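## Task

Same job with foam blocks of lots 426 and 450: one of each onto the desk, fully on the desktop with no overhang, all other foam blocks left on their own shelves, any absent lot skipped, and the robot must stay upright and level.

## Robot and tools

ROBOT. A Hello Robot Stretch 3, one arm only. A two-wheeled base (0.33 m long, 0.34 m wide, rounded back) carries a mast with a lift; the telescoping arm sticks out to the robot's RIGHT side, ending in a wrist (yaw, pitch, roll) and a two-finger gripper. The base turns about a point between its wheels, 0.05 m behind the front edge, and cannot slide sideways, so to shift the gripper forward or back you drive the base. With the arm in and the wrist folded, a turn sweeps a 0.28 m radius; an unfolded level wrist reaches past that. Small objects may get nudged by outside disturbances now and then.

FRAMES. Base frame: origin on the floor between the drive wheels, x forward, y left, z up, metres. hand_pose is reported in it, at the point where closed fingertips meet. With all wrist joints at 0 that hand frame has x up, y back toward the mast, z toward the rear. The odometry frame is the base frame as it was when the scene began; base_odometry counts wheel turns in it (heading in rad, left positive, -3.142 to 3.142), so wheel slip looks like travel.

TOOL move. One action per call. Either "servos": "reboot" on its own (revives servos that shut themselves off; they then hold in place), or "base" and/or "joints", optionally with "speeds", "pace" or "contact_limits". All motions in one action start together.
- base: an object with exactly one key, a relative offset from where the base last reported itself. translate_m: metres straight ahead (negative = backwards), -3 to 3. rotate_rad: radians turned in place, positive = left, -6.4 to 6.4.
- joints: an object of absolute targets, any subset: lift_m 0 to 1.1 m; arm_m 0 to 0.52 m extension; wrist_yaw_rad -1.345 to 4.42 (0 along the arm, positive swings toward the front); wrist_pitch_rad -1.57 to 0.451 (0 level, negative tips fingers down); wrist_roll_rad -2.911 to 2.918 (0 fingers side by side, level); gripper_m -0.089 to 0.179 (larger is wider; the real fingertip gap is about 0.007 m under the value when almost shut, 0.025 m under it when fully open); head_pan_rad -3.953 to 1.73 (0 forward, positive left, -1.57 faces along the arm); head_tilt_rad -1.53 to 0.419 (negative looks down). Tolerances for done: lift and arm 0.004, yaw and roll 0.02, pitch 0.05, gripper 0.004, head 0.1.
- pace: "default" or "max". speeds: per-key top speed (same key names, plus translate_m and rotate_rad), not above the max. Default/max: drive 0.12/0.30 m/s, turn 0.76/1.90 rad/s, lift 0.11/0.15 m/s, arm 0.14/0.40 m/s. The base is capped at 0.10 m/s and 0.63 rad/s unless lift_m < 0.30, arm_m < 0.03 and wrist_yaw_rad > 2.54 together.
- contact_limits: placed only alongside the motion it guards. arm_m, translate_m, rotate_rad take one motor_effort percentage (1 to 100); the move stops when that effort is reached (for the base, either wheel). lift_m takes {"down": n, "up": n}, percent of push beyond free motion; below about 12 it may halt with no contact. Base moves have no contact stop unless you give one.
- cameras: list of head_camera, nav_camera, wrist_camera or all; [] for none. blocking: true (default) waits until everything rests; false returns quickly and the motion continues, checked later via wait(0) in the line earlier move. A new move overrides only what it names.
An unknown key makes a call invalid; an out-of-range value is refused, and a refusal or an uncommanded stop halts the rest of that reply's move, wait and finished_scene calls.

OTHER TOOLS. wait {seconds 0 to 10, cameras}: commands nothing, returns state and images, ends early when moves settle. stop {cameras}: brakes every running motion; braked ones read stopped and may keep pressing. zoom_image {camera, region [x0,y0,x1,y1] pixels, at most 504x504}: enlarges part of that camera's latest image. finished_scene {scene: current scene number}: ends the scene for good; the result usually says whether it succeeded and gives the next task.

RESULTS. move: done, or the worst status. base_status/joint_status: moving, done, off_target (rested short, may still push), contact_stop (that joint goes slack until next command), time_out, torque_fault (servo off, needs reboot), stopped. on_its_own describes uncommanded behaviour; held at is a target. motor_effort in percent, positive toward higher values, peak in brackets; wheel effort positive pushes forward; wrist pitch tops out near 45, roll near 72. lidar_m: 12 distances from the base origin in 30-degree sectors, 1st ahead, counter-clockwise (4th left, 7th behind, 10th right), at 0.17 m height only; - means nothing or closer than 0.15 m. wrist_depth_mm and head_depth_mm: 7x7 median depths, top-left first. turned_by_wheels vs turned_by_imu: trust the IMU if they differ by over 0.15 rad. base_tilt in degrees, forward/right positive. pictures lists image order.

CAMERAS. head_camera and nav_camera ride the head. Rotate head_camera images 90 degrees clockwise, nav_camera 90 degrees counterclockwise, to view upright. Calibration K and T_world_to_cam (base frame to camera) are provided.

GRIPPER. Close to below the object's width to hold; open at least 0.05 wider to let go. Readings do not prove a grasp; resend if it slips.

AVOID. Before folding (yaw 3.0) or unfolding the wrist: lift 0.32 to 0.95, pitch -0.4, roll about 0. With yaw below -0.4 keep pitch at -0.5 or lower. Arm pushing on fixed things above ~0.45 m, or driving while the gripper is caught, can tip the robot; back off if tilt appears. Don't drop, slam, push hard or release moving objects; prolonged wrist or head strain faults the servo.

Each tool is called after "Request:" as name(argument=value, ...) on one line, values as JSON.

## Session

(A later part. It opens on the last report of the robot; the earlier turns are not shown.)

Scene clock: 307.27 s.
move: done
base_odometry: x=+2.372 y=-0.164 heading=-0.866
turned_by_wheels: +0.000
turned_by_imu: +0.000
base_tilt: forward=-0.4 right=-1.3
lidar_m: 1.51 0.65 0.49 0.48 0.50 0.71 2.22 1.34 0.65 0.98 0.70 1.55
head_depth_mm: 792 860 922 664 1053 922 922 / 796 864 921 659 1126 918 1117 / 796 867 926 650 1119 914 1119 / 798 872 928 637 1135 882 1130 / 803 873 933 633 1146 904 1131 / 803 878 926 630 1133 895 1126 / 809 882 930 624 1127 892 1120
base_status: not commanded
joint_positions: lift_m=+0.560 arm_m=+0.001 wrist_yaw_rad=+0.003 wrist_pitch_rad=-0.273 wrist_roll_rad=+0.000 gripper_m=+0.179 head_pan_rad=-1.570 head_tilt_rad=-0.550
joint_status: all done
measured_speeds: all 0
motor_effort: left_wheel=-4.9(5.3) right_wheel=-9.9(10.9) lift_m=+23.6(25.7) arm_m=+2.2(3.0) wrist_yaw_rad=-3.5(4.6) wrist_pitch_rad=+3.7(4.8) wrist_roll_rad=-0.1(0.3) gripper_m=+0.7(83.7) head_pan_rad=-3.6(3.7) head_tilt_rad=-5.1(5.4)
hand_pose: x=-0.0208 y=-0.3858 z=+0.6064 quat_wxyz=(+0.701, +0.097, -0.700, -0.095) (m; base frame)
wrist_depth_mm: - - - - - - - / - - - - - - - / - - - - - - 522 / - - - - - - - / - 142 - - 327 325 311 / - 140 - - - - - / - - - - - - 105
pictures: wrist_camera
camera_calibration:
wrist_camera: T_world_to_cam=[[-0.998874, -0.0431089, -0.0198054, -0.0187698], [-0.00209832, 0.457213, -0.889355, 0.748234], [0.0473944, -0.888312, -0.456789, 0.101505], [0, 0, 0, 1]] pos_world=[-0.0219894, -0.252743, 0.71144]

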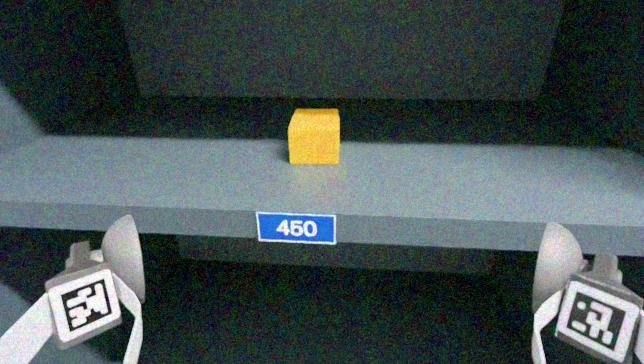

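Request:
move(base={"translate_m":0.012}, joints={"lift_m":0.54,"arm_m":0.2}, contact_limits={"arm_m":35}, cameras=["wrist_camera"])

Scene clock: 319.00 s.
move: done
base_odometry: x=+2.379 y=-0.173 heading=-0.866
turned_by_wheels: +0.000
turned_by_imu: +0.000
base_tilt: forward=-0.3 right=-1.1
lidar_m: 1.50 0.65 0.49 0.48 0.50 0.71 2.22 0.72 0.66 0.98 0.69 1.55
head_depth_mm: 791 860 925 665 1061 924 947 / 793 864 924 658 1129 919 818 / 796 868 926 648 1120 913 533 / 799 871 928 631 1134 881 612 / 802 871 932 636 1142 899 1136 / 808 877 925 631 1137 894 1123 / 808 882 929 626 1107 889 1122
base_status: done
joint_positions: lift_m=+0.540 arm_m=+0.200 wrist_yaw_rad=+0.003 wrist_pitch_rad=-0.272 wrist_roll_rad=+0.000 gripper_m=+0.179 head_pan_rad=-1.570 head_tilt_rad=-0.550
joint_status: all done
measured_speeds: all 0
motor_effort: left_wheel=+4.7(9.5) right_wheel=+6.2(8.3) lift_m=+28.2(31.4) arm_m=+12.9(14.2) wrist_yaw_rad=-1.2(4.3) wrist_pitch_rad=+3.6(3.8) wrist_roll_rad=-0.1(0.3) gripper_m=+0.1(1.0) head_pan_rad=-3.0(3.6) head_tilt_rad=-4.1(5.4)
contact_limits: arm_m 35 (drawing in: default 31, maximum 55; extending or still: default 39, maximum 69)
hand_pose: x=-0.0209 y=-0.5853 z=+0.5867 quat_wxyz=(+0.701, +0.097, -0.700, -0.095) (m; base frame)
wrist_depth_mm: - - - - - - - / - - - - - - - / - - - - - - - / 330 325 325 - 319 319 318 / 268 257 267 244 263 264 261 / 118 145 217 217 215 214 213 / 118 184 184 183 182 182 105
pictures: wrist_camera
camera_calibration:
wrist_camera: T_world_to_cam=[[-0.998888, -0.0428166, -0.0197173, -0.0276927], [-0.00200087, 0.456421, -0.889762, 0.821674], [0.047096, -0.888733, -0.456, -0.0855459], [0, 0, 0, 1]] pos_world=[-0.021989, -0.452243, 0.691539]

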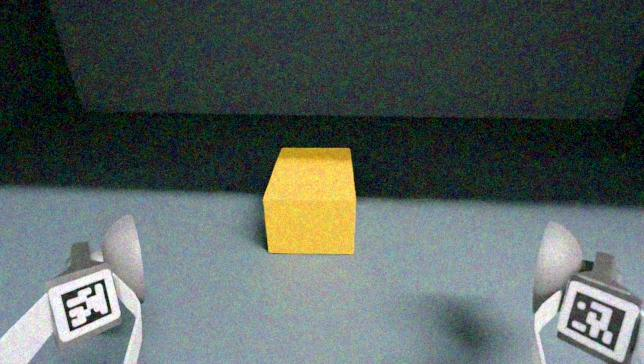

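Request:
move(base={"translate_m":0.013}, cameras=[])

Request:
move(joints={"arm_m":0.285}, contact_limits={"arm_m":35}, cameras=["wrist_camera"])

Request:
move(joints={"gripper_m":-0.01}, cameras=["wrist_camera"])

Scene clock: 324.87 s.
move: done
base_odometry: x=+2.388 y=-0.183 heading=-0.867
turned_by_wheels: +0.000
turned_by_imu: +0.000
base_tilt: forward=-0.3 right=-1.1
lidar_m: 1.49 0.65 0.49 0.48 0.50 0.70 2.22 0.72 0.67 0.98 0.69 1.53
head_depth_mm: 790 864 919 664 1095 920 976 / 795 862 923 657 1125 918 817 / 797 869 929 651 1116 910 533 / 799 871 931 633 1138 881 614 / 804 877 934 636 1143 899 1122 / 803 877 926 631 1141 893 1130 / 811 883 926 623 1088 891 1122
base_status: done
joint_positions: lift_m=+0.540 arm_m=+0.200 wrist_yaw_rad=+0.003 wrist_pitch_rad=-0.272 wrist_roll_rad=+0.000 gripper_m=+0.179 head_pan_rad=-1.570 head_tilt_rad=-0.550
joint_status: not commanded
measured_speeds: all 0
motor_effort: left_wheel=+3.7(8.5) right_wheel=+6.1(9.8) lift_m=+24.3(24.8) arm_m=+6.9(8.3) wrist_yaw_rad=-3.1(4.4) wrist_pitch_rad=+3.6(3.7) wrist_roll_rad=+0.0(0.3) gripper_m=+0.6(1.2) head_pan_rad=-2.8(3.5) head_tilt_rad=-4.5(5.1)
contact_limits: arm_m 35 (drawing in: default 31, maximum 55; extending or still: default 39, maximum 69)
hand_pose: x=-0.0209 y=-0.5853 z=+0.5867 quat_wxyz=(+0.701, +0.097, -0.700, -0.095) (m; base frame)
wrist_depth_mm: - - - - - - - / - - - - - - - / - - - - - - - / 329 326 325 - 320 319 316 / 269 255 265 243 265 263 262 / 119 144 217 217 216 216 214 / 118 184 184 183 182 182 105
pictures: none
No camera images: "cameras" was empty.

Scene clock: 326.70 s.
move: done
base_odometry: x=+2.388 y=-0.183 heading=-0.867
turned_by_wheels: +0.000
turned_by_imu: +0.000
base_tilt: forward=-0.2 right=-1.1
lidar_m: 1.49 0.65 0.49 0.48 0.50 0.71 2.23 0.72 0.67 0.98 0.68 1.53
head_depth_mm: 792 863 923 663 1094 926 981 / 794 862 920 657 1127 917 818 / 797 866 925 650 1122 884 579 / 800 872 930 631 1134 871 614 / 805 875 937 638 1140 877 1130 / 805 879 925 629 1136 897 1123 / 806 882 933 623 1089 889 1121
base_status: not commanded
joint_positions: lift_m=+0.540 arm_m=+0.285 wrist_yaw_rad=+0.003 wrist_pitch_rad=-0.272 wrist_roll_rad=+0.000 gripper_m=+0.179 head_pan_rad=-1.570 head_tilt_rad=-0.550
joint_status: all done
measured_speeds: all 0
motor_effort: left_wheel=+3.9(4.3) right_wheel=+6.0(6.9) lift_m=+26.1(26.1) arm_m=+12.2(14.1) wrist_yaw_rad=-3.3(4.8) wrist_pitch_rad=+3.6(3.7) wrist_roll_rad=-0.1(0.3) gripper_m=+0.8(1.1) head_pan_rad=-2.9(3.4) head_tilt_rad=-4.5(5.1)
contact_limits: arm_m 35 (drawing in: default 31, maximum 55; extending or still: default 39, maximum 69)
hand_pose: x=-0.0209 y=-0.6703 z=+0.5867 quat_wxyz=(+0.701, +0.097, -0.700, -0.095) (m; base frame)
wrist_depth_mm: - - - - 397 393 386 / - - - - - - 399 / - - - - - - - / 327 325 323 - 320 318 317 / 269 254 265 - 263 263 261 / 118 144 210 154 208 214 213 / 118 184 183 158 177 180 107
pictures: wrist_camera
camera_calibration:
wrist_camera: T_world_to_cam=[[-0.998888, -0.0428166, -0.0197173, -0.0313321], [-0.00200087, 0.456421, -0.889762, 0.86047], [0.047096, -0.888733, -0.456, -0.161088], [0, 0, 0, 1]] pos_world=[-0.021989, -0.537243, 0.691539]

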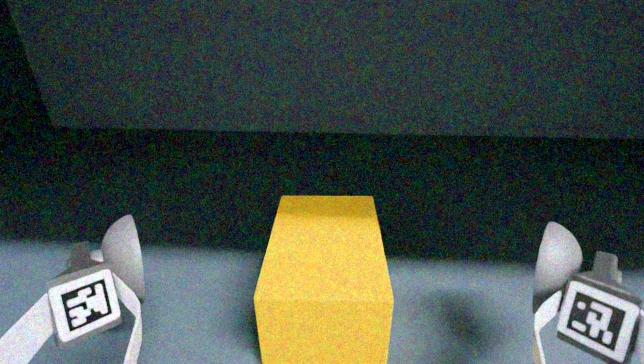

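Scene clock: 329.13 s.
move: done
base_odometry: x=+2.388 y=-0.183 heading=-0.866
turned_by_wheels: +0.000
turned_by_imu: +0.000
base_tilt: forward=-0.3 right=-1.3
lidar_m: 1.49 0.65 0.49 0.48 0.50 0.71 2.23 0.72 0.66 0.98 0.69 1.53
head_depth_mm: 792 862 922 666 1090 921 980 / 794 863 926 658 1126 916 817 / 800 869 929 649 1126 912 580 / 800 871 933 634 1134 726 616 / 803 876 933 637 1137 900 1129 / 805 877 927 630 1134 894 1126 / 810 880 926 624 1087 889 1125
base_status: not commanded
joint_positions: lift_m=+0.540 arm_m=+0.285 wrist_yaw_rad=+0.014 wrist_pitch_rad=-0.209 wrist_roll_rad=-0.002 gripper_m=-0.010 head_pan_rad=-1.570 head_tilt_rad=-0.550
joint_status: all done
measured_speeds: all 0
on_its_own: wrist_yaw_rad is at rest, and its effort (-12.8) is outside its rest range (-9 to +9)
motor_effort: left_wheel=+6.1(6.1) right_wheel=-3.2(6.7) lift_m=+19.7(27.8) arm_m=+8.7(12.6) wrist_yaw_rad=-12.8(14.5) wrist_pitch_rad=-7.9(12.4) wrist_roll_rad=+0.5(0.9) gripper_m=-9.0(94.2) head_pan_rad=-2.5(3.4) head_tilt_rad=-3.9(5.3)
contact_limits: arm_m 35 (drawing in: default 31, maximum 55; extending or still: default 39, maximum 69)
hand_pose: x=-0.0180 y=-0.6756 z=+0.6019 quat_wxyz=(+0.705, +0.079, -0.702, -0.069) (m; base frame)
wrist_depth_mm: - - - - 399 391 381 / - - - - - - 398 / - - - - - - - / - - - - - - - / 310 309 292 148 291 303 289 / 245 245 127 131 127 242 242 / 204 203 190 148 127 201 202
pictures: wrist_camera
camera_calibration:
wrist_camera: T_world_to_cam=[[-0.998317, -0.0558058, -0.0157476, -0.0395917], [-0.00789311, 0.399839, -0.916551, 0.854132], [0.0574453, -0.914885, -0.399607, -0.210347], [0, 0, 0, 1]] pos_world=[-0.0206999, -0.536168, 0.698176]

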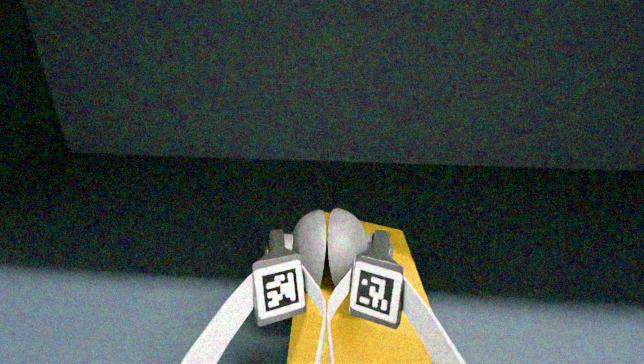

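Request:
move(joints={"lift_m":0.57}, speeds={"lift_m":0.04}, cameras=[])

Request:
move(joints={"gripper_m":0.179}, cameras=["wrist_camera"])

Scene clock: 341.33 s.
move: done
base_odometry: x=+2.388 y=-0.183 heading=-0.866
turned_by_wheels: +0.000
turned_by_imu: +0.000
base_tilt: forward=-0.3 right=-1.2
lidar_m: 1.49 0.65 0.49 0.48 0.50 0.71 2.24 0.72 0.67 0.98 0.68 1.53
head_depth_mm: 792 864 923 662 1093 924 984 / 793 866 920 657 1127 915 814 / 796 870 929 649 1121 911 567 / 799 869 935 632 1137 677 807 / 803 877 933 638 1141 904 1127 / 809 877 926 629 1139 897 1121 / 809 881 930 624 1089 892 1119
base_status: not commanded
joint_positions: lift_m=+0.570 arm_m=+0.285 wrist_yaw_rad=+0.004 wrist_pitch_rad=-0.259 wrist_roll_rad=-0.002 gripper_m=-0.010 head_pan_rad=-1.570 head_tilt_rad=-0.550
joint_status: all done
measured_speeds: all 0
motor_effort: left_wheel=+6.0(6.6) right_wheel=-4.2(4.3) lift_m=+29.3(29.8) arm_m=+1.9(4.2) wrist_yaw_rad=-5.0(13.6) wrist_pitch_rad=+1.3(7.9) wrist_roll_rad=+0.3(0.8) gripper_m=-4.1(9.2) head_pan_rad=-3.1(3.2) head_tilt_rad=-1.8(3.5)
contact_limits: arm_m 35 (drawing in: default 31, maximum 55; extending or still: default 39, maximum 69)
hand_pose: x=-0.0206 y=-0.6715 z=+0.6197 quat_wxyz=(+0.702, +0.093, -0.700, -0.090) (m; base frame)
wrist_depth_mm: - - - - 398 390 386 / - - - - - - 401 / - - - - - - - / - - - - - - - / 312 310 308 150 309 307 305 / 265 264 254 129 244 261 261 / 223 222 208 159 157 220 220
pictures: none
No camera images: "cameras" was empty.

Scene clock: 343.77 s.
move: done
base_odometry: x=+2.388 y=-0.183 heading=-0.866
turned_by_wheels: +0.000
turned_by_imu: +0.000
base_tilt: forward=-0.3 right=-1.3
lidar_m: 1.49 0.65 0.49 0.48 0.50 0.70 2.24 0.72 0.66 0.98 0.68 1.53
head_depth_mm: 791 860 922 663 1093 924 987 / 793 861 926 656 1130 917 816 / 798 868 922 648 1118 821 567 / 799 871 933 633 1137 676 805 / 801 874 936 635 1141 874 1128 / 804 878 931 630 1138 899 1125 / 806 881 931 624 1087 889 1121
base_status: not commanded
joint_positions: lift_m=+0.570 arm_m=+0.285 wrist_yaw_rad=+0.003 wrist_pitch_rad=-0.263 wrist_roll_rad=-0.002 gripper_m=+0.179 head_pan_rad=-1.570 head_tilt_rad=-0.550
joint_status: all done
measured_speeds: all 0
motor_effort: left_wheel=+6.2(6.6) right_wheel=-3.8(4.5) lift_m=+28.6(30.3) arm_m=-2.1(2.7) wrist_yaw_rad=-2.4(4.6) wrist_pitch_rad=+2.0(2.1) wrist_roll_rad=+0.3(0.8) gripper_m=+0.3(83.3) head_pan_rad=-2.2(3.3) head_tilt_rad=-1.8(2.9)
contact_limits: arm_m 35 (drawing in: default 31, maximum 55; extending or still: default 39, maximum 69)
hand_pose: x=-0.0208 y=-0.6711 z=+0.6188 quat_wxyz=(+0.702, +0.094, -0.700, -0.092) (m; base frame)
wrist_depth_mm: - - - - 399 391 387 / - - - - - - 399 / - - - - - - - / - - - - - - - / 310 297 306 - 306 291 304 / - 244 262 - 260 259 260 / 208 215 221 162 219 218 105
pictures: wrist_camera
camera_calibration:
wrist_camera: T_world_to_cam=[[-0.99888, -0.0437866, -0.0179442, -0.0324151], [-0.00360348, 0.448485, -0.893783, 0.886467], [0.0471834, -0.892717, -0.44814, -0.154635], [0, 0, 0, 1]] pos_world=[-0.0218882, -0.537032, 0.72243]

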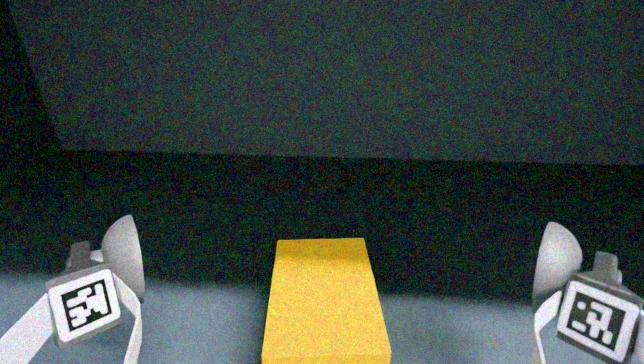

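Request:
move(joints={"lift_m":0.523}, speeds={"lift_m":0.05}, contact_limits={"lift_m":{"down":13}}, cameras=["wrist_camera"])

Scene clock: 353.07 s.
move: done
base_odometry: x=+2.388 y=-0.183 heading=-0.866
turned_by_wheels: +0.000
turned_by_imu: +0.000
base_tilt: forward=-0.3 right=-1.2
lidar_m: 1.49 0.65 0.49 0.48 0.50 0.71 2.23 0.72 0.66 0.98 0.69 1.53
head_depth_mm: 790 865 925 664 1088 924 978 / 794 865 924 657 1131 916 817 / 798 866 932 651 1127 908 587 / 799 870 929 633 1138 880 622 / 805 877 936 637 1145 878 1133 / 805 878 928 628 1136 898 1123 / 808 883 931 621 1091 896 1122
base_status: not commanded
joint_positions: lift_m=+0.523 arm_m=+0.285 wrist_yaw_rad=+0.003 wrist_pitch_rad=-0.264 wrist_roll_rad=-0.002 gripper_m=+0.179 head_pan_rad=-1.570 head_tilt_rad=-0.550
joint_status: all done
measured_speeds: all 0
motor_effort: left_wheel=+6.0(6.5) right_wheel=-4.0(4.5) lift_m=+24.0(27.2) arm_m=-9.5(9.8) wrist_yaw_rad=-3.2(4.5) wrist_pitch_rad=+2.1(2.1) wrist_roll_rad=+0.6(0.8) gripper_m=+0.7(1.4) head_pan_rad=-2.6(3.0) head_tilt_rad=-0.8(1.2)
contact_limits: arm_m 35 (drawing in: default 31, maximum 55; extending or still: default 39, maximum 69); lift_m down 13 (down: maximum 72; up: maximum 65)
hand_pose: x=-0.0208 y=-0.6711 z=+0.5717 quat_wxyz=(+0.702, +0.094, -0.700, -0.092) (m; base frame)
wrist_depth_mm: - - - - 398 392 387 / - - - - - - 401 / - - - - - - - / 298 294 296 - 309 306 305 / 242 230 232 156 238 238 238 / - 183 189 143 188 194 193 / 118 165 165 154 159 164 105
pictures: wrist_camera
camera_calibration:
wrist_camera: T_world_to_cam=[[-0.998884, -0.043687, -0.0179241, -0.0332229], [-0.00359783, 0.448886, -0.893582, 0.844585], [0.0470838, -0.892521, -0.448542, -0.175413], [0, 0, 0, 1]] pos_world=[-0.0218881, -0.537133, 0.67543]

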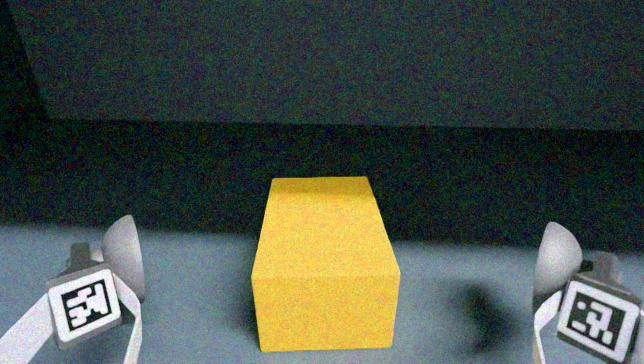

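Request:
move(joints={"gripper_m":-0.01}, cameras=["wrist_camera"])

Scene clock: 358.90 s.
move: done
base_odometry: x=+2.388 y=-0.183 heading=-0.866
turned_by_wheels: +0.000
turned_by_imu: +0.000
base_tilt: forward=-0.2 right=-1.3
lidar_m: 1.49 0.65 0.49 0.48 0.50 0.71 2.23 0.72 0.67 0.98 0.68 1.53
head_depth_mm: 793 861 920 664 1088 919 979 / 794 864 926 657 1130 921 818 / 797 866 929 650 1125 910 586 / 798 870 932 633 1138 872 622 / 805 875 938 638 1143 897 1130 / 804 878 925 630 1135 893 1118 / 810 878 927 623 1086 892 1122
base_status: not commanded
joint_positions: lift_m=+0.523 arm_m=+0.285 wrist_yaw_rad=+0.003 wrist_pitch_rad=-0.264 wrist_roll_rad=-0.002 gripper_m=-0.009 head_pan_rad=-1.570 head_tilt_rad=-0.550
joint_status: all done
measured_speeds: all 0
motor_effort: left_wheel=+5.8(6.4) right_wheel=-3.9(4.7) lift_m=+29.3(30.1) arm_m=-12.5(12.8) wrist_yaw_rad=-1.9(4.9) wrist_pitch_rad=+2.1(2.2) wrist_roll_rad=+0.5(0.8) gripper_m=-23.2(95.0) head_pan_rad=-2.1(3.1) head_tilt_rad=+2.0(2.3)
contact_limits: arm_m 35 (drawing in: default 31, maximum 55; extending or still: default 39, maximum 69); lift_m down 13 (down: maximum 72; up: maximum 65)
hand_pose: x=-0.0208 y=-0.6711 z=+0.5717 quat_wxyz=(+0.702, +0.094, -0.700, -0.092) (m; base frame)
wrist_depth_mm: - - - - 398 389 385 / - - - - - - 401 / - - - - - - - / 298 297 294 - 309 309 306 / 243 242 231 156 162 238 237 / 197 197 127 141 126 194 193 / 171 161 160 154 155 164 164
pictures: wrist_camera
camera_calibration:
wrist_camera: T_world_to_cam=[[-0.998885, -0.0436829, -0.0179284, -0.0332178], [-0.00359636, 0.448966, -0.893542, 0.844601], [0.0470817, -0.89248, -0.448622, -0.175337], [0, 0, 0, 1]] pos_world=[-0.0218881, -0.537133, 0.67543]

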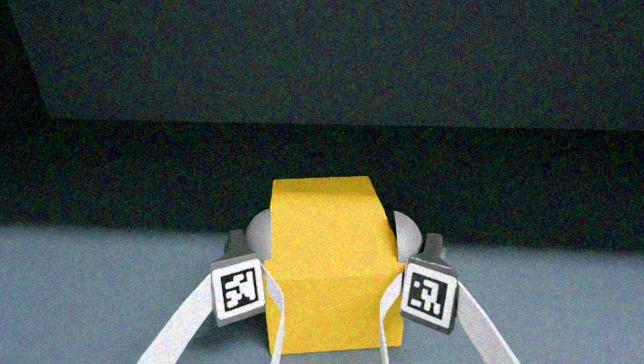

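Request:
move(joints={"lift_m":0.6}, cameras=[])

Request:
move(joints={"arm_m":0.0}, cameras=["wrist_camera"])

Request:
move(base={"translate_m":0.875}, joints={"lift_m":0.85}, cameras=[])

Request:
move(base={"rotate_rad":1.6}, joints={"head_tilt_rad":-0.35}, cameras=["head_camera","nav_camera"])

Scene clock: 377.83 s.
move: done
base_odometry: x=+2.388 y=-0.183 heading=-0.866
turned_by_wheels: +0.000
turned_by_imu: +0.000
base_tilt: forward=-0.4 right=-1.3
lidar_m: 1.49 0.65 0.49 0.48 0.50 0.71 2.23 0.72 0.67 0.98 0.68 1.53
head_depth_mm: 794 862 919 663 1099 923 983 / 796 862 922 655 1127 916 796 / 796 869 929 648 1126 581 561 / 799 873 932 633 1134 659 1105 / 801 873 935 636 1137 901 1130 / 805 877 926 630 1137 896 1125 / 810 880 929 625 1094 891 1122
base_status: not commanded
joint_positions: lift_m=+0.600 arm_m=+0.285 wrist_yaw_rad=+0.003 wrist_pitch_rad=-0.266 wrist_roll_rad=-0.002 gripper_m=-0.006 head_pan_rad=-1.570 head_tilt_rad=-0.550
joint_status: all done
measured_speeds: all 0
motor_effort: left_wheel=+6.4(6.5) right_wheel=-3.9(4.7) lift_m=+28.9(32.6) arm_m=-11.9(12.8) wrist_yaw_rad=-3.5(4.7) wrist_pitch_rad=+2.4(2.5) wrist_roll_rad=+0.6(0.7) gripper_m=-9.5(10.1) head_pan_rad=-2.1(2.7) head_tilt_rad=+3.4(3.7)
contact_limits: arm_m 35 (drawing in: default 31, maximum 55; extending or still: default 39, maximum 69)
hand_pose: x=-0.0208 y=-0.6709 z=+0.6481 quat_wxyz=(+0.702, +0.095, -0.700, -0.093) (m; base frame)
wrist_depth_mm: - - - - 398 395 387 / - - - - - - 401 / - - - - - - - / - - - - - - - / - - 151 156 149 - - / 302 303 127 142 126 301 299 / 257 102 239 153 238 252 252
pictures: none
No camera images: "cameras" was empty.

Scene clock: 381.13 s.
move: done
base_odometry: x=+2.388 y=-0.183 heading=-0.866
turned_by_wheels: +0.000
turned_by_imu: +0.000
base_tilt: forward=-0.4 right=-1.3
lidar_m: 1.49 0.65 0.49 0.48 0.50 0.71 2.23 0.72 0.66 0.98 0.68 1.53
head_depth_mm: 792 862 924 662 1092 920 979 / 793 865 924 658 1132 918 1119 / 799 868 926 650 1123 911 1116 / 802 870 935 632 1130 908 627 / 801 875 934 639 1144 901 1104 / 803 877 930 631 1137 893 1127 / 810 886 929 624 1090 891 1124
base_status: not commanded
joint_positions: lift_m=+0.600 arm_m=+0.001 wrist_yaw_rad=+0.003 wrist_pitch_rad=-0.266 wrist_roll_rad=-0.002 gripper_m=-0.006 head_pan_rad=-1.570 head_tilt_rad=-0.550
joint_status: all done
measured_speeds: all 0
motor_effort: left_wheel=+5.9(6.5) right_wheel=-3.6(4.4) lift_m=+27.9(30.0) arm_m=-12.0(14.1) wrist_yaw_rad=-2.9(4.7) wrist_pitch_rad=+2.4(2.6) wrist_roll_rad=+0.5(0.8) gripper_m=-9.3(10.4) head_pan_rad=-2.4(2.9) head_tilt_rad=+4.1(4.7)
hand_pose: x=-0.0208 y=-0.3865 z=+0.6481 quat_wxyz=(+0.702, +0.095, -0.700, -0.093) (m; base frame)
wrist_depth_mm: - - - - - - 624 / - - - - - - - / - - - - - - - / - - - - - - - / - - 151 156 149 - - / - - 127 142 126 853 327 / - 94 - 152 150 728 -
pictures: wrist_camera
camera_calibration:
wrist_camera: T_world_to_cam=[[-0.998884, -0.0436474, -0.0180218, -0.0193401], [-0.00359814, 0.450885, -0.892575, 0.78521], [0.0470844, -0.891514, -0.450539, 0.114578], [0, 0, 0, 1]] pos_world=[-0.0218881, -0.252735, 0.752132]

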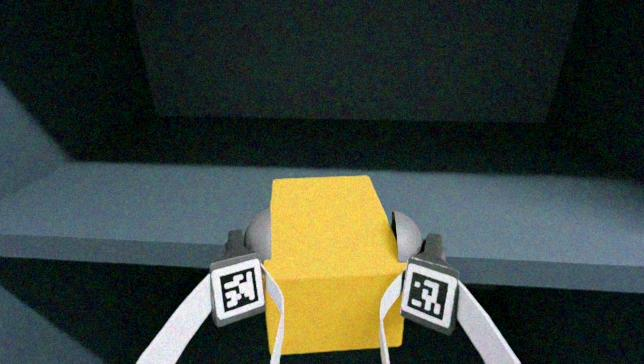

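Scene clock: 391.00 s.
move: done
base_odometry: x=+2.955 y=-0.849 heading=-0.866
turned_by_wheels: +0.000
turned_by_imu: -0.001
base_tilt: forward=-0.4 right=-1.2
lidar_m: 0.62 0.60 0.45 0.44 0.46 0.65 2.06 1.39 0.69 2.10 0.85 0.64
head_depth_mm: 2712 2971 3248 2731 1155 1120 1099 / 2698 2971 3204 2729 1979 1548 1341 / 2710 2984 3248 2695 1967 1501 322 / 2747 2976 3272 2681 1943 468 293 / 2760 2976 3295 2639 1939 1523 1258 / 2226 2312 2405 2390 1916 1518 1248 / 1572 1610 1661 1713 1733 1507 1252
base_status: done
joint_positions: lift_m=+0.850 arm_m=+0.001 wrist_yaw_rad=+0.003 wrist_pitch_rad=-0.266 wrist_roll_rad=-0.002 gripper_m=-0.006 head_pan_rad=-1.570 head_tilt_rad=-0.550
joint_status: all done
measured_speeds: all 0
motor_effort: left_wheel=+6.4(11.7) right_wheel=+4.1(10.9) lift_m=+24.0(33.6) arm_m=+4.1(12.1) wrist_yaw_rad=-2.3(4.7) wrist_pitch_rad=+2.5(2.7) wrist_roll_rad=+0.4(0.8) gripper_m=-10.4(10.4) head_pan_rad=-2.2(3.0) head_tilt_rad=+3.9(4.9)
hand_pose: x=-0.0208 y=-0.3864 z=+0.8980 quat_wxyz=(+0.702, +0.095, -0.700, -0.093) (m; base frame)
wrist_depth_mm: - - - - - - - / - - - - - - - / - - - - - - - / - - - - - - - / - - 155 156 162 - - / - - 127 142 126 - - / - 102 - 154 - - -
pictures: none
No camera images: "cameras" was empty.

Scene clock: 394.63 s.
move: done
base_odometry: x=+2.955 y=-0.849 heading=+0.733
turned_by_wheels: +1.600
turned_by_imu: +1.574
base_tilt: forward=-0.2 right=-1.2
lidar_m: 0.44 0.46 0.66 2.19 1.37 0.69 2.01 0.84 0.64 0.62 0.59 0.45
head_depth_mm: 506 534 564 599 638 682 733 / 508 536 566 600 640 685 737 / 510 538 569 603 643 691 725 / 513 540 570 607 649 693 455 / 515 543 575 609 652 696 739 / 516 545 576 613 655 702 755 / 519 549 582 619 658 707 761
base_status: done
joint_positions: lift_m=+0.850 arm_m=+0.001 wrist_yaw_rad=+0.003 wrist_pitch_rad=-0.266 wrist_roll_rad=-0.002 gripper_m=-0.006 head_pan_rad=-1.570 head_tilt_rad=-0.349
joint_status: all done
measured_speeds: all 0
motor_effort: left_wheel=-8.2(12.6) right_wheel=+9.9(12.6) lift_m=+25.0(25.1) arm_m=+1.8(6.5) wrist_yaw_rad=-2.5(4.9) wrist_pitch_rad=+2.6(2.7) wrist_roll_rad=+0.5(0.8) gripper_m=-9.9(10.4) head_pan_rad=-1.9(2.7) head_tilt_rad=-3.9(9.8)
hand_pose: x=-0.0208 y=-0.3864 z=+0.8980 quat_wxyz=(+0.702, +0.095, -0.700, -0.093) (m; base frame)
wrist_depth_mm: - - - - - - - / - - - - - - - / - - - - - - - / - - - - - - - / 485 - 152 156 149 - - / 494 - 127 142 126 - - / 496 94 - 152 150 - -
pictures: head_camera (sideways), nav_camera (sideways)
camera_calibration:
head_camera: T_world_to_cam=[[-0.0464986, 0.292271, -0.955205, 1.25891], [0.99751, -0.0371693, -0.0599309, 0.0715371], [-0.0530204, -0.955613, -0.289815, 0.333133], [0, 0, 0, 1]] pos_world=[0.00484125, -0.0469365, 1.30335]
nav_camera: T_world_to_cam=[[0.017263, -0.317357, 0.948149, -1.19106], [-0.999793, -0.0157187, 0.012942, 0.0394622], [0.0107964, -0.948176, -0.317563, 0.366461], [0, 0, 0, 1]] pos_world=[0.0560589, -0.0299028, 1.24517]

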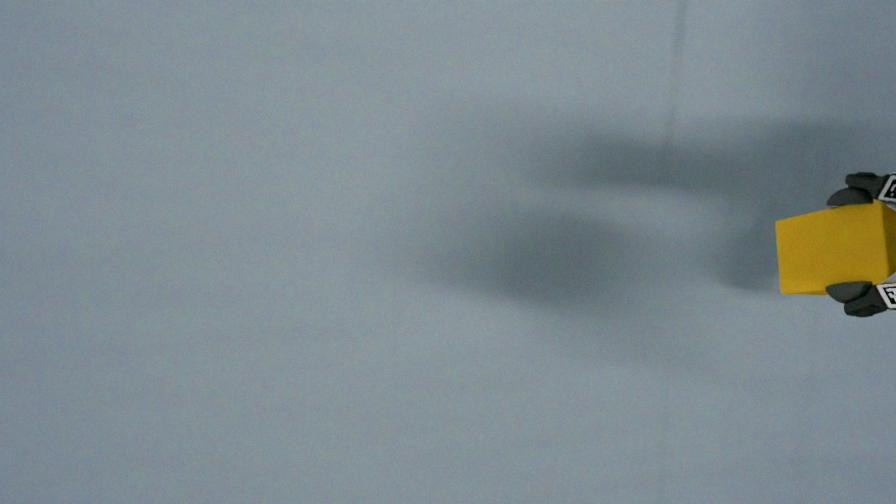

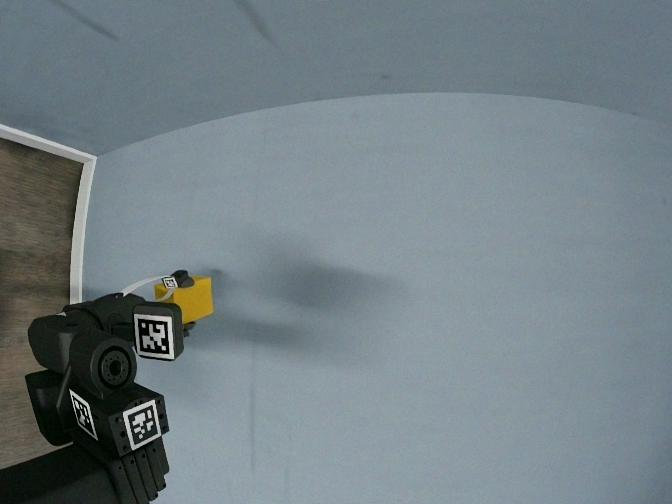

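Request:
move(base={"translate_m":-1.2}, cameras=[])

Request:
move(base={"translate_m":-0.79}, cameras=[])

Request:
move(base={"rotate_rad":-1.6}, cameras=["nav_camera"])

Request:
move(base={"translate_m":-1.2}, cameras=["head_camera","nav_camera"])

Scene clock: 417.80 s.
move: done
base_odometry: x=+2.063 y=-1.653 heading=+0.733
turned_by_wheels: +0.000
turned_by_imu: +0.000
base_tilt: forward=-0.4 right=-1.2
lidar_m: 1.63 0.62 0.49 0.83 2.12 1.86 1.81 0.75 0.57 0.56 0.59 0.84
head_depth_mm: 449 472 499 530 565 603 649 / 450 474 501 533 567 607 656 / 452 476 504 536 571 611 642 / 454 479 506 538 573 614 454 / 455 481 509 542 577 618 657 / 458 483 511 543 582 622 669 / 460 485 513 546 585 625 675
base_status: done
joint_positions: lift_m=+0.850 arm_m=+0.001 wrist_yaw_rad=+0.003 wrist_pitch_rad=-0.266 wrist_roll_rad=-0.002 gripper_m=-0.006 head_pan_rad=-1.570 head_tilt_rad=-0.350
joint_status: not commanded
measured_speeds: all 0
motor_effort: left_wheel=-5.9(12.8) right_wheel=-5.5(11.7) lift_m=+27.3(27.7) arm_m=-10.7(13.1) wrist_yaw_rad=-2.8(4.5) wrist_pitch_rad=+2.5(2.7) wrist_roll_rad=+0.4(0.8) gripper_m=-10.2(10.5) head_pan_rad=-1.6(2.5) head_tilt_rad=-2.8(4.4)
hand_pose: x=-0.0208 y=-0.3864 z=+0.8980 quat_wxyz=(+0.702, +0.095, -0.700, -0.093) (m; base frame)
wrist_depth_mm: - - 281 278 274 267 260 / - - - - - 280 275 / - - - - - - - / - - - - - - - / - - 151 156 149 - - / - - 127 142 126 - - / - 95 - 152 151 - -
pictures: none
No camera images: "cameras" was empty.

Scene clock: 426.83 s.
move: done
base_odometry: x=+1.476 y=-2.181 heading=+0.733
turned_by_wheels: +0.000
turned_by_imu: -0.001
base_tilt: forward=-0.4 right=-1.1
lidar_m: 2.41 1.08 1.43 3.74 1.24 1.29 1.34 0.69 0.53 0.51 0.54 0.77
head_depth_mm: 409 431 456 483 516 551 593 / 411 433 457 487 518 556 597 / 412 434 460 489 521 558 586 / 414 437 461 491 524 563 454 / 415 438 464 493 526 564 599 / 418 440 466 497 531 568 611 / 419 443 469 499 532 571 614
base_status: done
joint_positions: lift_m=+0.850 arm_m=+0.001 wrist_yaw_rad=+0.003 wrist_pitch_rad=-0.266 wrist_roll_rad=-0.002 gripper_m=-0.006 head_pan_rad=-1.570 head_tilt_rad=-0.350
joint_status: not commanded
measured_speeds: all 0
motor_effort: left_wheel=-5.7(12.6) right_wheel=-4.9(12.6) lift_m=+28.8(29.0) arm_m=-9.7(11.6) wrist_yaw_rad=-1.7(4.4) wrist_pitch_rad=+2.6(2.7) wrist_roll_rad=+0.4(0.8) gripper_m=-9.9(10.4) head_pan_rad=-1.4(2.1) head_tilt_rad=-3.0(4.0)
hand_pose: x=-0.0208 y=-0.3864 z=+0.8980 quat_wxyz=(+0.702, +0.095, -0.700, -0.093) (m; base frame)
wrist_depth_mm: 259 252 246 239 234 228 223 / 274 271 262 257 249 242 238 / - - 278 274 266 259 252 / - - - - 281 275 267 / - - 151 155 149 - 282 / - - 127 142 126 - - / - 94 - 151 150 - -
pictures: none
No camera images: "cameras" was empty.

Scene clock: 430.47 s.
move: done
base_odometry: x=+1.476 y=-2.181 heading=-0.866
turned_by_wheels: -1.600
turned_by_imu: -1.574
base_tilt: forward=-0.3 right=-1.1
lidar_m: 0.51 0.54 0.76 2.37 1.22 1.40 3.72 1.24 1.27 1.34 0.70 0.53
head_depth_mm: 1121 1191 1257 1334 1420 1519 1492 / 1128 1187 1256 1340 1430 1527 1487 / 1134 1192 1260 1346 1428 1529 1477 / 1135 1199 1258 1352 1438 1532 454 / 1141 1195 1270 1351 1448 1544 1448 / 1143 1205 1275 1361 1446 1552 1451 / 1144 1206 1270 1327 1403 1464 1391
base_status: done
joint_positions: lift_m=+0.850 arm_m=+0.001 wrist_yaw_rad=+0.003 wrist_pitch_rad=-0.266 wrist_roll_rad=-0.002 gripper_m=-0.006 head_pan_rad=-1.570 head_tilt_rad=-0.350
joint_status: not commanded
measured_speeds: all 0
motor_effort: left_wheel=+8.5(12.0) right_wheel=-9.4(13.5) lift_m=+29.1(29.6) arm_m=-11.6(13.0) wrist_yaw_rad=-2.8(4.5) wrist_pitch_rad=+2.4(2.7) wrist_roll_rad=+0.3(0.8) gripper_m=-9.8(10.4) head_pan_rad=-1.5(2.0) head_tilt_rad=-2.1(3.7)
hand_pose: x=-0.0208 y=-0.3864 z=+0.8980 quat_wxyz=(+0.702, +0.095, -0.700, -0.093) (m; base frame)
wrist_depth_mm: - - - - - - - / - - - - - - - / - - - - - - - / - - - - - - - / - - 156 156 163 - - / - - 127 142 126 - - / - 101 - 154 - - -
pictures: nav_camera (sideways)
camera_calibration:
nav_camera: T_world_to_cam=[[0.0172612, -0.317986, 0.947938, -1.19082], [-0.999793, -0.0157264, 0.01293, 0.0394771], [0.0107961, -0.947965, -0.318192, 0.367251], [0, 0, 0, 1]] pos_world=[0.0560589, -0.0299012, 1.24517]

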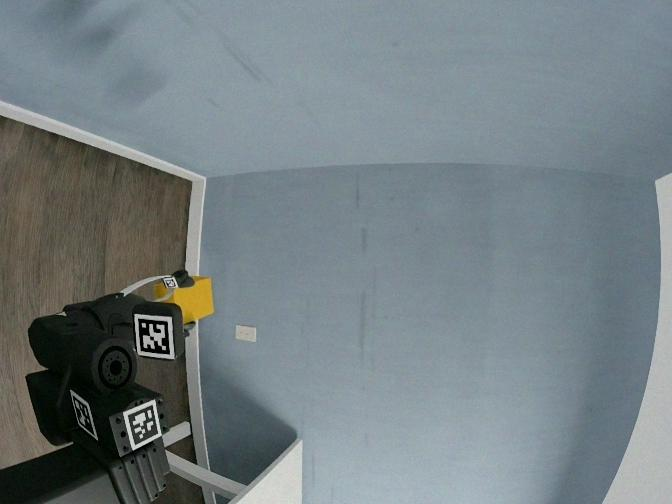

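Scene clock: 443.60 s.
move: done
base_odometry: x=+0.699 y=-1.267 heading=-0.866
turned_by_wheels: +0.000
turned_by_imu: +0.000
base_tilt: forward=-0.4 right=-1.1
lidar_m: 1.70 1.78 1.02 1.00 1.04 1.47 2.57 1.21 0.73 0.82 0.88 1.74
head_depth_mm: 1090 1147 1215 1284 1222 867 674 / 1086 1146 1211 1288 1211 863 670 / 1091 1154 1216 1290 1201 858 668 / 1097 1153 1223 1293 1189 848 454 / 1099 1153 1214 1303 1183 845 661 / 1095 1164 1228 1302 1169 839 660 / 1104 1162 1225 1312 1233 835 655
base_status: done
joint_positions: lift_m=+0.850 arm_m=+0.001 wrist_yaw_rad=+0.003 wrist_pitch_rad=-0.266 wrist_roll_rad=-0.002 gripper_m=-0.006 head_pan_rad=-1.570 head_tilt_rad=-0.350
joint_status: not commanded
measured_speeds: all 0
motor_effort: left_wheel=-1.0(11.5) right_wheel=-12.1(15.1) lift_m=+29.2(30.1) arm_m=-3.5(11.9) wrist_yaw_rad=-4.2(5.0) wrist_pitch_rad=+2.5(2.7) wrist_roll_rad=+0.4(0.8) gripper_m=-10.0(10.4) head_pan_rad=-1.4(2.1) head_tilt_rad=-2.4(3.5)
hand_pose: x=-0.0208 y=-0.3864 z=+0.8980 quat_wxyz=(+0.702, +0.095, -0.700, -0.093) (m; base frame)
wrist_depth_mm: - - - - - - - / - - - - - - - / - - - - - - - / - - - - - - - / - - 151 156 149 - - / - - 127 142 126 - - / - 102 - 154 152 - -
pictures: head_camera (sideways), nav_camera (sideways)
camera_calibration:
head_camera: T_world_to_cam=[[-0.0464689, 0.292966, -0.954993, 1.25866], [0.997512, -0.0371339, -0.0599295, 0.0715368], [-0.0530199, -0.955402, -0.290511, 0.334053], [0, 0, 0, 1]] pos_world=[0.00484134, -0.0469338, 1.30335]
nav_camera: T_world_to_cam=[[0.0172612, -0.317986, 0.947938, -1.19082], [-0.999793, -0.0157264, 0.01293, 0.0394771], [0.0107961, -0.947965, -0.318192, 0.367251], [0, 0, 0, 1]] pos_world=[0.0560589, -0.0299012, 1.24517]

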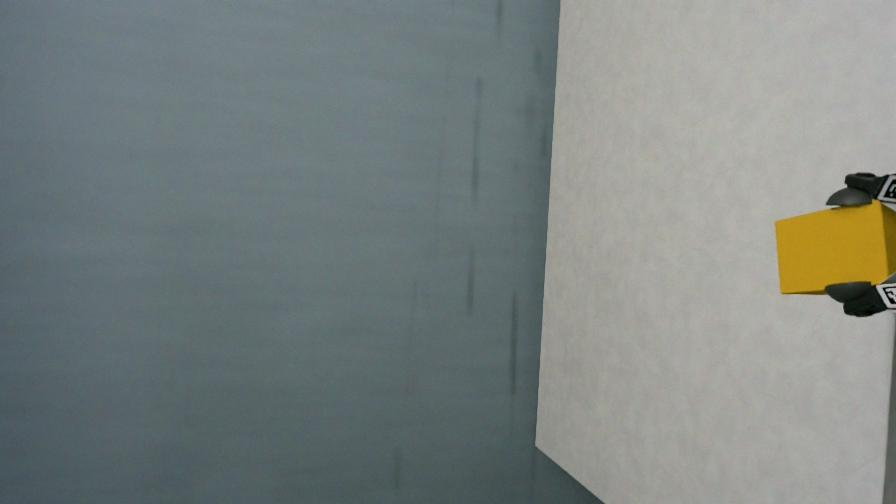

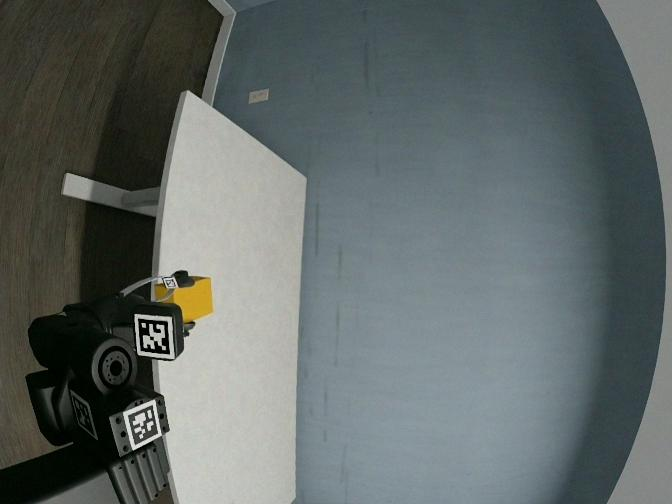

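Request:
move(joints={"arm_m":0.24}, cameras=[])

Request:
move(joints={"lift_m":0.73}, cameras=[])

Request:
move(joints={"lift_m":0.702}, speeds={"lift_m":0.03}, contact_limits={"lift_m":{"down":13}}, cameras=["head_camera"])

Scene clock: 455.90 s.
move: done
base_odometry: x=+0.699 y=-1.267 heading=-0.866
turned_by_wheels: +0.000
turned_by_imu: +0.000
base_tilt: forward=-0.3 right=-1.1
lidar_m: 1.70 1.78 1.03 1.00 1.04 1.48 2.57 1.21 0.74 0.82 0.88 1.75
head_depth_mm: 1086 1142 1209 1278 1225 867 295 / 1083 1148 1208 1283 1209 382 377 / 1092 1149 1218 1288 1201 377 395 / 1093 1150 1220 1296 1189 398 605 / 1099 1153 1222 1294 1177 846 661 / 1097 1162 1226 1301 1170 838 658 / 1103 1165 1227 1313 1235 835 656
base_status: not commanded
joint_positions: lift_m=+0.850 arm_m=+0.240 wrist_yaw_rad=+0.003 wrist_pitch_rad=-0.266 wrist_roll_rad=-0.002 gripper_m=-0.006 head_pan_rad=-1.570 head_tilt_rad=-0.350
joint_status: all done
measured_speeds: all 0
motor_effort: left_wheel=-1.0(1.3) right_wheel=-11.4(12.5) lift_m=+29.1(29.5) arm_m=+13.0(15.0) wrist_yaw_rad=-2.1(4.1) wrist_pitch_rad=+2.6(2.7) wrist_roll_rad=+0.6(0.7) gripper_m=-9.6(10.4) head_pan_rad=-1.0(1.5) head_tilt_rad=-1.9(2.9)
hand_pose: x=-0.0208 y=-0.6258 z=+0.8980 quat_wxyz=(+0.702, +0.095, -0.700, -0.093) (m; base frame)
wrist_depth_mm: - - - - - - - / - - - - - - - / - - - - - - - / - - - - - - - / - - 152 156 149 - - / - - 127 142 126 - - / - 94 - 151 150 - -
pictures: none
No camera images: "cameras" was empty.

Scene clock: 457.83 s.
move: done
base_odometry: x=+0.699 y=-1.267 heading=-0.866
turned_by_wheels: +0.000
turned_by_imu: +0.000
base_tilt: forward=-0.4 right=-1.2
lidar_m: 1.70 1.78 1.03 1.00 1.05 1.48 2.57 1.21 0.74 0.82 0.88 1.74
head_depth_mm: 1084 1144 1210 1291 1226 871 675 / 1089 1146 1213 1286 1204 864 427 / 1087 1148 1215 1290 1204 857 415 / 1090 1149 1218 1291 1194 758 434 / 1099 1152 1221 1296 1178 847 660 / 1098 1156 1225 1308 1170 840 658 / 1096 1158 1229 1302 1227 836 654
base_status: not commanded
joint_positions: lift_m=+0.730 arm_m=+0.240 wrist_yaw_rad=+0.003 wrist_pitch_rad=-0.266 wrist_roll_rad=-0.002 gripper_m=-0.006 head_pan_rad=-1.570 head_tilt_rad=-0.350
joint_status: all done
measured_speeds: all 0
motor_effort: left_wheel=-0.8(1.4) right_wheel=-10.6(12.3) lift_m=+23.6(28.2) arm_m=+10.5(13.0) wrist_yaw_rad=-3.3(4.3) wrist_pitch_rad=+2.6(2.7) wrist_roll_rad=+0.4(0.8) gripper_m=-9.5(10.3) head_pan_rad=-0.6(1.4) head_tilt_rad=-2.2(2.5)
hand_pose: x=-0.0208 y=-0.6258 z=+0.7780 quat_wxyz=(+0.702, +0.095, -0.700, -0.093) (m; base frame)
wrist_depth_mm: - - - - - - - / - - - - - - - / - - - - - - - / - - - - - - - / - - 151 156 149 - - / - - 127 142 126 - - / - 95 - 152 150 - -
pictures: none
No camera images: "cameras" was empty.

Scene clock: 459.20 s.
move: done
base_odometry: x=+0.699 y=-1.267 heading=-0.866
turned_by_wheels: +0.000
turned_by_imu: +0.000
base_tilt: forward=-0.3 right=-1.3
lidar_m: 1.70 1.79 1.03 1.00 1.04 1.48 2.58 1.21 0.74 0.82 0.88 1.75
head_depth_mm: 1085 1144 1209 1290 1224 868 676 / 1095 1142 1215 1288 1213 864 631 / 1089 1147 1225 1293 1207 859 439 / 1094 1158 1212 1290 1190 851 524 / 1102 1153 1228 1305 1185 849 660 / 1102 1168 1224 1315 1174 841 657 / 1101 1161 1233 1305 1235 838 655
base_status: not commanded
joint_positions: lift_m=+0.702 arm_m=+0.240 wrist_yaw_rad=+0.003 wrist_pitch_rad=-0.240 wrist_roll_rad=-0.002 gripper_m=-0.006 head_pan_rad=-1.570 head_tilt_rad=-0.350
joint_status: all done
measured_speeds: all 0
motor_effort: left_wheel=-0.6(1.2) right_wheel=-10.9(12.3) lift_m=+20.3(25.8) arm_m=+9.5(11.5) wrist_yaw_rad=-4.0(4.0) wrist_pitch_rad=-2.2(2.8) wrist_roll_rad=+0.6(0.8) gripper_m=-9.7(10.2) head_pan_rad=-0.7(1.4) head_tilt_rad=-1.8(2.8)
contact_limits: lift_m down 13 (down: maximum 72; up: maximum 65)
hand_pose: x=-0.0208 y=-0.6281 z=+0.7563 quat_wxyz=(+0.703, +0.086, -0.701, -0.084) (m; base frame)
wrist_depth_mm: - - - - - - - / - - - - - - - / - - - - - - - / - - - - - - - / - - 151 155 150 - - / - - 127 141 126 - - / - 93 - 150 151 - -
pictures: head_camera (sideways)
camera_calibration:
head_camera: T_world_to_cam=[[-0.0464689, 0.292966, -0.954993, 1.25866], [0.997512, -0.0371339, -0.0599295, 0.0715368], [-0.0530199, -0.955402, -0.290511, 0.334053], [0, 0, 0, 1]] pos_world=[0.00484134, -0.0469338, 1.30335]

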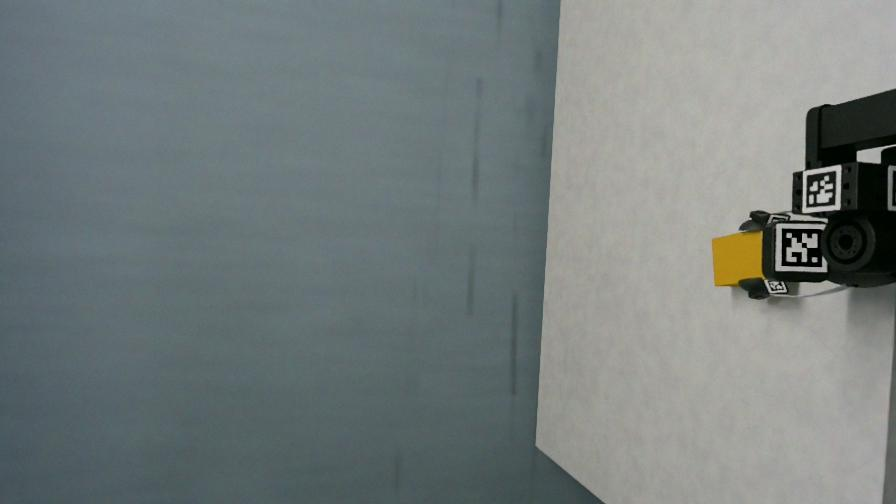

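Touching with slight load; release after easing 6 mm.

Request:
move(joints={"lift_m":0.708}, cameras=[])

Request:
move(joints={"gripper_m":0.16}, cameras=[])

Request:
move(joints={"arm_m":0.01}, cameras=["head_camera"])

Request:
move(joints={"head_pan_rad":-2.3}, pace="max", cameras=["nav_camera"])

Scene clock: 466.43 s.
move: done
base_odometry: x=+0.699 y=-1.267 heading=-0.866
turned_by_wheels: +0.000
turned_by_imu: +0.000
base_tilt: forward=-0.3 right=-1.3
lidar_m: 1.70 1.79 1.02 1.00 1.05 1.48 2.57 1.21 0.73 0.82 0.88 1.74
head_depth_mm: 1079 1142 1211 1288 1219 868 673 / 1088 1147 1213 1289 1209 861 615 / 1093 1149 1220 1286 1206 857 433 / 1089 1152 1221 1300 1188 851 522 / 1101 1158 1222 1301 1178 848 659 / 1097 1157 1226 1309 1173 842 658 / 1101 1160 1234 1302 1233 836 656
base_status: not commanded
joint_positions: lift_m=+0.708 arm_m=+0.240 wrist_yaw_rad=+0.003 wrist_pitch_rad=-0.260 wrist_roll_rad=-0.002 gripper_m=-0.006 head_pan_rad=-1.570 head_tilt_rad=-0.350
joint_status: all done
measured_speeds: all 0
motor_effort: left_wheel=-1.1(1.1) right_wheel=-10.8(11.7) lift_m=+29.7(30.6) arm_m=+6.7(7.9) wrist_yaw_rad=-2.1(3.8) wrist_pitch_rad=+1.4(2.3) wrist_roll_rad=+0.5(0.7) gripper_m=-9.8(10.5) head_pan_rad=+0.1(1.3) head_tilt_rad=-1.9(2.1)
hand_pose: x=-0.0208 y=-0.6264 z=+0.7576 quat_wxyz=(+0.702, +0.093, -0.700, -0.091) (m; base frame)
wrist_depth_mm: - - - - - - - / - - - - - - - / - - - - - - - / - - - - - - - / - - 151 155 149 - - / - - 127 142 126 - - / - 94 - 151 150 - -
pictures: none
No camera images: "cameras" was empty.

Scene clock: 468.63 s.
move: done
base_odometry: x=+0.699 y=-1.267 heading=-0.866
turned_by_wheels: +0.000
turned_by_imu: +0.000
base_tilt: forward=-0.2 right=-1.1
lidar_m: 1.70 1.79 1.02 1.00 1.05 1.48 2.57 1.21 0.73 0.82 0.88 1.75
head_depth_mm: 1082 1140 1208 1289 1224 869 673 / 1091 1147 1213 1288 1212 864 614 / 1090 1150 1216 1294 1206 857 433 / 1090 1152 1216 1299 1186 854 522 / 1098 1157 1219 1301 1179 848 658 / 1095 1155 1230 1303 1176 840 658 / 1103 1166 1235 1307 1235 834 655
base_status: not commanded
joint_positions: lift_m=+0.708 arm_m=+0.240 wrist_yaw_rad=+0.003 wrist_pitch_rad=-0.263 wrist_roll_rad=-0.002 gripper_m=+0.160 head_pan_rad=-1.570 head_tilt_rad=-0.350
joint_status: all done
measured_speeds: all 0
motor_effort: left_wheel=-0.8(1.1) right_wheel=-10.6(11.2) lift_m=+25.5(29.6) arm_m=+4.8(7.3) wrist_yaw_rad=-2.3(4.6) wrist_pitch_rad=+2.0(2.1) wrist_roll_rad=+0.6(0.8) gripper_m=+0.7(82.9) head_pan_rad=-0.3(1.0) head_tilt_rad=-1.4(2.2)
hand_pose: x=-0.0209 y=-0.6261 z=+0.7568 quat_wxyz=(+0.702, +0.094, -0.700, -0.092) (m; base frame)
wrist_depth_mm: - - - - - - - / - - - - - - - / - - - - - - - / - - - - - - - / - 145 - 154 154 - - / - 125 - 141 143 135 - / 112 - - 152 154 - 109
pictures: none
No camera images: "cameras" was empty.

Scene clock: 471.57 s.
move: done
base_odometry: x=+0.699 y=-1.267 heading=-0.866
turned_by_wheels: +0.000
turned_by_imu: +0.000
base_tilt: forward=-0.4 right=-1.2
lidar_m: 1.70 1.79 1.03 1.00 1.05 1.48 2.57 1.21 0.73 0.82 0.88 1.74
head_depth_mm: 1087 1142 1209 1287 1223 868 674 / 1093 1146 1222 1287 1212 860 672 / 1089 1152 1214 1287 1210 855 666 / 1098 1154 1218 1297 1190 850 662 / 1094 1156 1222 1297 1180 846 660 / 1093 1160 1224 1311 1173 843 657 / 1101 1161 1230 1310 1230 835 653
base_status: not commanded
joint_positions: lift_m=+0.708 arm_m=+0.010 wrist_yaw_rad=+0.003 wrist_pitch_rad=-0.264 wrist_roll_rad=-0.002 gripper_m=+0.160 head_pan_rad=-1.570 head_tilt_rad=-0.350
joint_status: all done
measured_speeds: all 0
motor_effort: left_wheel=-0.4(1.4) right_wheel=-10.1(11.1) lift_m=+24.9(25.6) arm_m=-12.3(13.9) wrist_yaw_rad=-2.2(4.1) wrist_pitch_rad=+2.1(2.1) wrist_roll_rad=+0.5(0.8) gripper_m=+1.0(1.0) head_pan_rad=-0.4(1.0) head_tilt_rad=-0.9(2.1)
hand_pose: x=-0.0209 y=-0.3961 z=+0.7567 quat_wxyz=(+0.702, +0.094, -0.700, -0.092) (m; base frame)
wrist_depth_mm: - - - - - - - / - - - - - - - / - - - - - - - / - - - - - - - / - 148 - - - 138 - / - 127 - - - 135 - / 116 977 980 - - 974 112
pictures: head_camera (sideways)
camera_calibration:
head_camera: T_world_to_cam=[[-0.0464689, 0.292966, -0.954993, 1.25866], [0.997512, -0.0371339, -0.0599295, 0.0715368], [-0.0530199, -0.955402, -0.290511, 0.334053], [0, 0, 0, 1]] pos_world=[0.00484134, -0.0469338, 1.30335]

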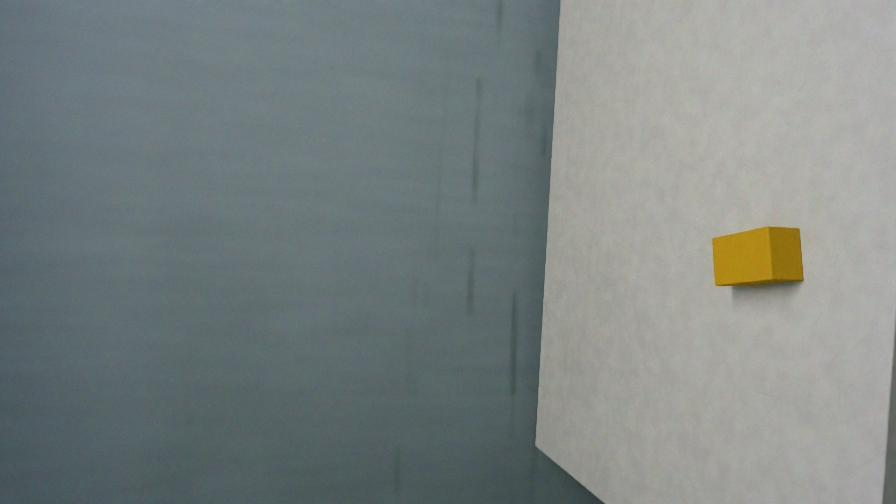

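Scene clock: 472.40 s.
move: done
base_odometry: x=+0.699 y=-1.267 heading=-0.866
turned_by_wheels: +0.000
turned_by_imu: +0.000
base_tilt: forward=-0.3 right=-1.2
lidar_m: 1.70 1.79 1.03 1.00 1.05 1.48 2.57 1.21 0.74 0.82 0.88 1.75
head_depth_mm: 1953 2130 2301 2564 2567 1919 1499 / 1738 1877 2020 2213 1215 1765 1479 / 1586 1693 1805 1948 1204 933 1438 / 1455 1546 1638 1733 1192 851 1431 / 1345 1407 1494 1571 1183 845 1101 / 1238 1304 1369 1447 1171 842 681 / 1153 1205 1258 1326 1161 837 656
base_status: not commanded
joint_positions: lift_m=+0.708 arm_m=+0.010 wrist_yaw_rad=+0.003 wrist_pitch_rad=-0.264 wrist_roll_rad=-0.002 gripper_m=+0.160 head_pan_rad=-2.320 head_tilt_rad=-0.350
joint_status: all done
measured_speeds: all 0
motor_effort: left_wheel=-0.9(1.1) right_wheel=-10.2(10.9) lift_m=+26.1(26.1) arm_m=-11.9(13.0) wrist_yaw_rad=-3.2(4.5) wrist_pitch_rad=+2.1(2.1) wrist_roll_rad=+0.5(0.8) gripper_m=+0.7(1.2) head_pan_rad=+0.4(5.2) head_tilt_rad=-1.4(1.9)
hand_pose: x=-0.0209 y=-0.3961 z=+0.7567 quat_wxyz=(+0.702, +0.094, -0.700, -0.092) (m; base frame)
wrist_depth_mm: - - - - - - - / - - - - - - - / - - - - - - - / - - - - - - - / - 148 - - - 138 - / - 127 - - - 135 - / 116 971 962 - - 973 112
pictures: nav_camera (sideways)
camera_calibration:
nav_camera: T_world_to_cam=[[-0.2042, -0.244345, 0.947944, -1.18946], [-0.742011, 0.670263, 0.0129298, 0.0378502], [-0.638531, -0.700744, -0.318174, 0.371232], [0, 0, 0, 1]] pos_world=[0.0222412, -0.0558687, 1.24517]

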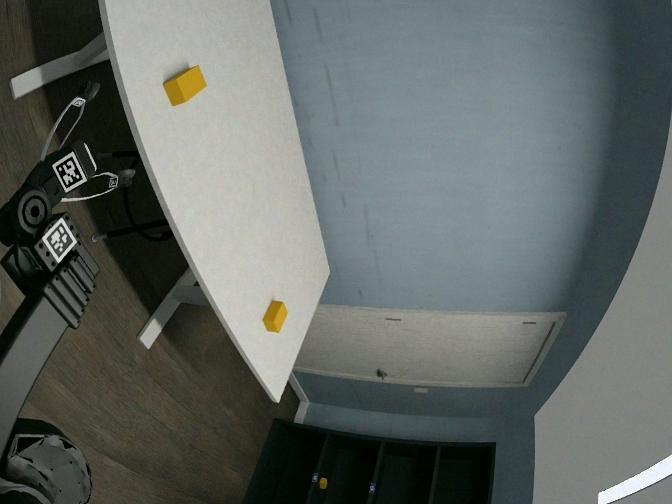

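Request:
finished_scene(scene=3)

The scene is finished: the task was done.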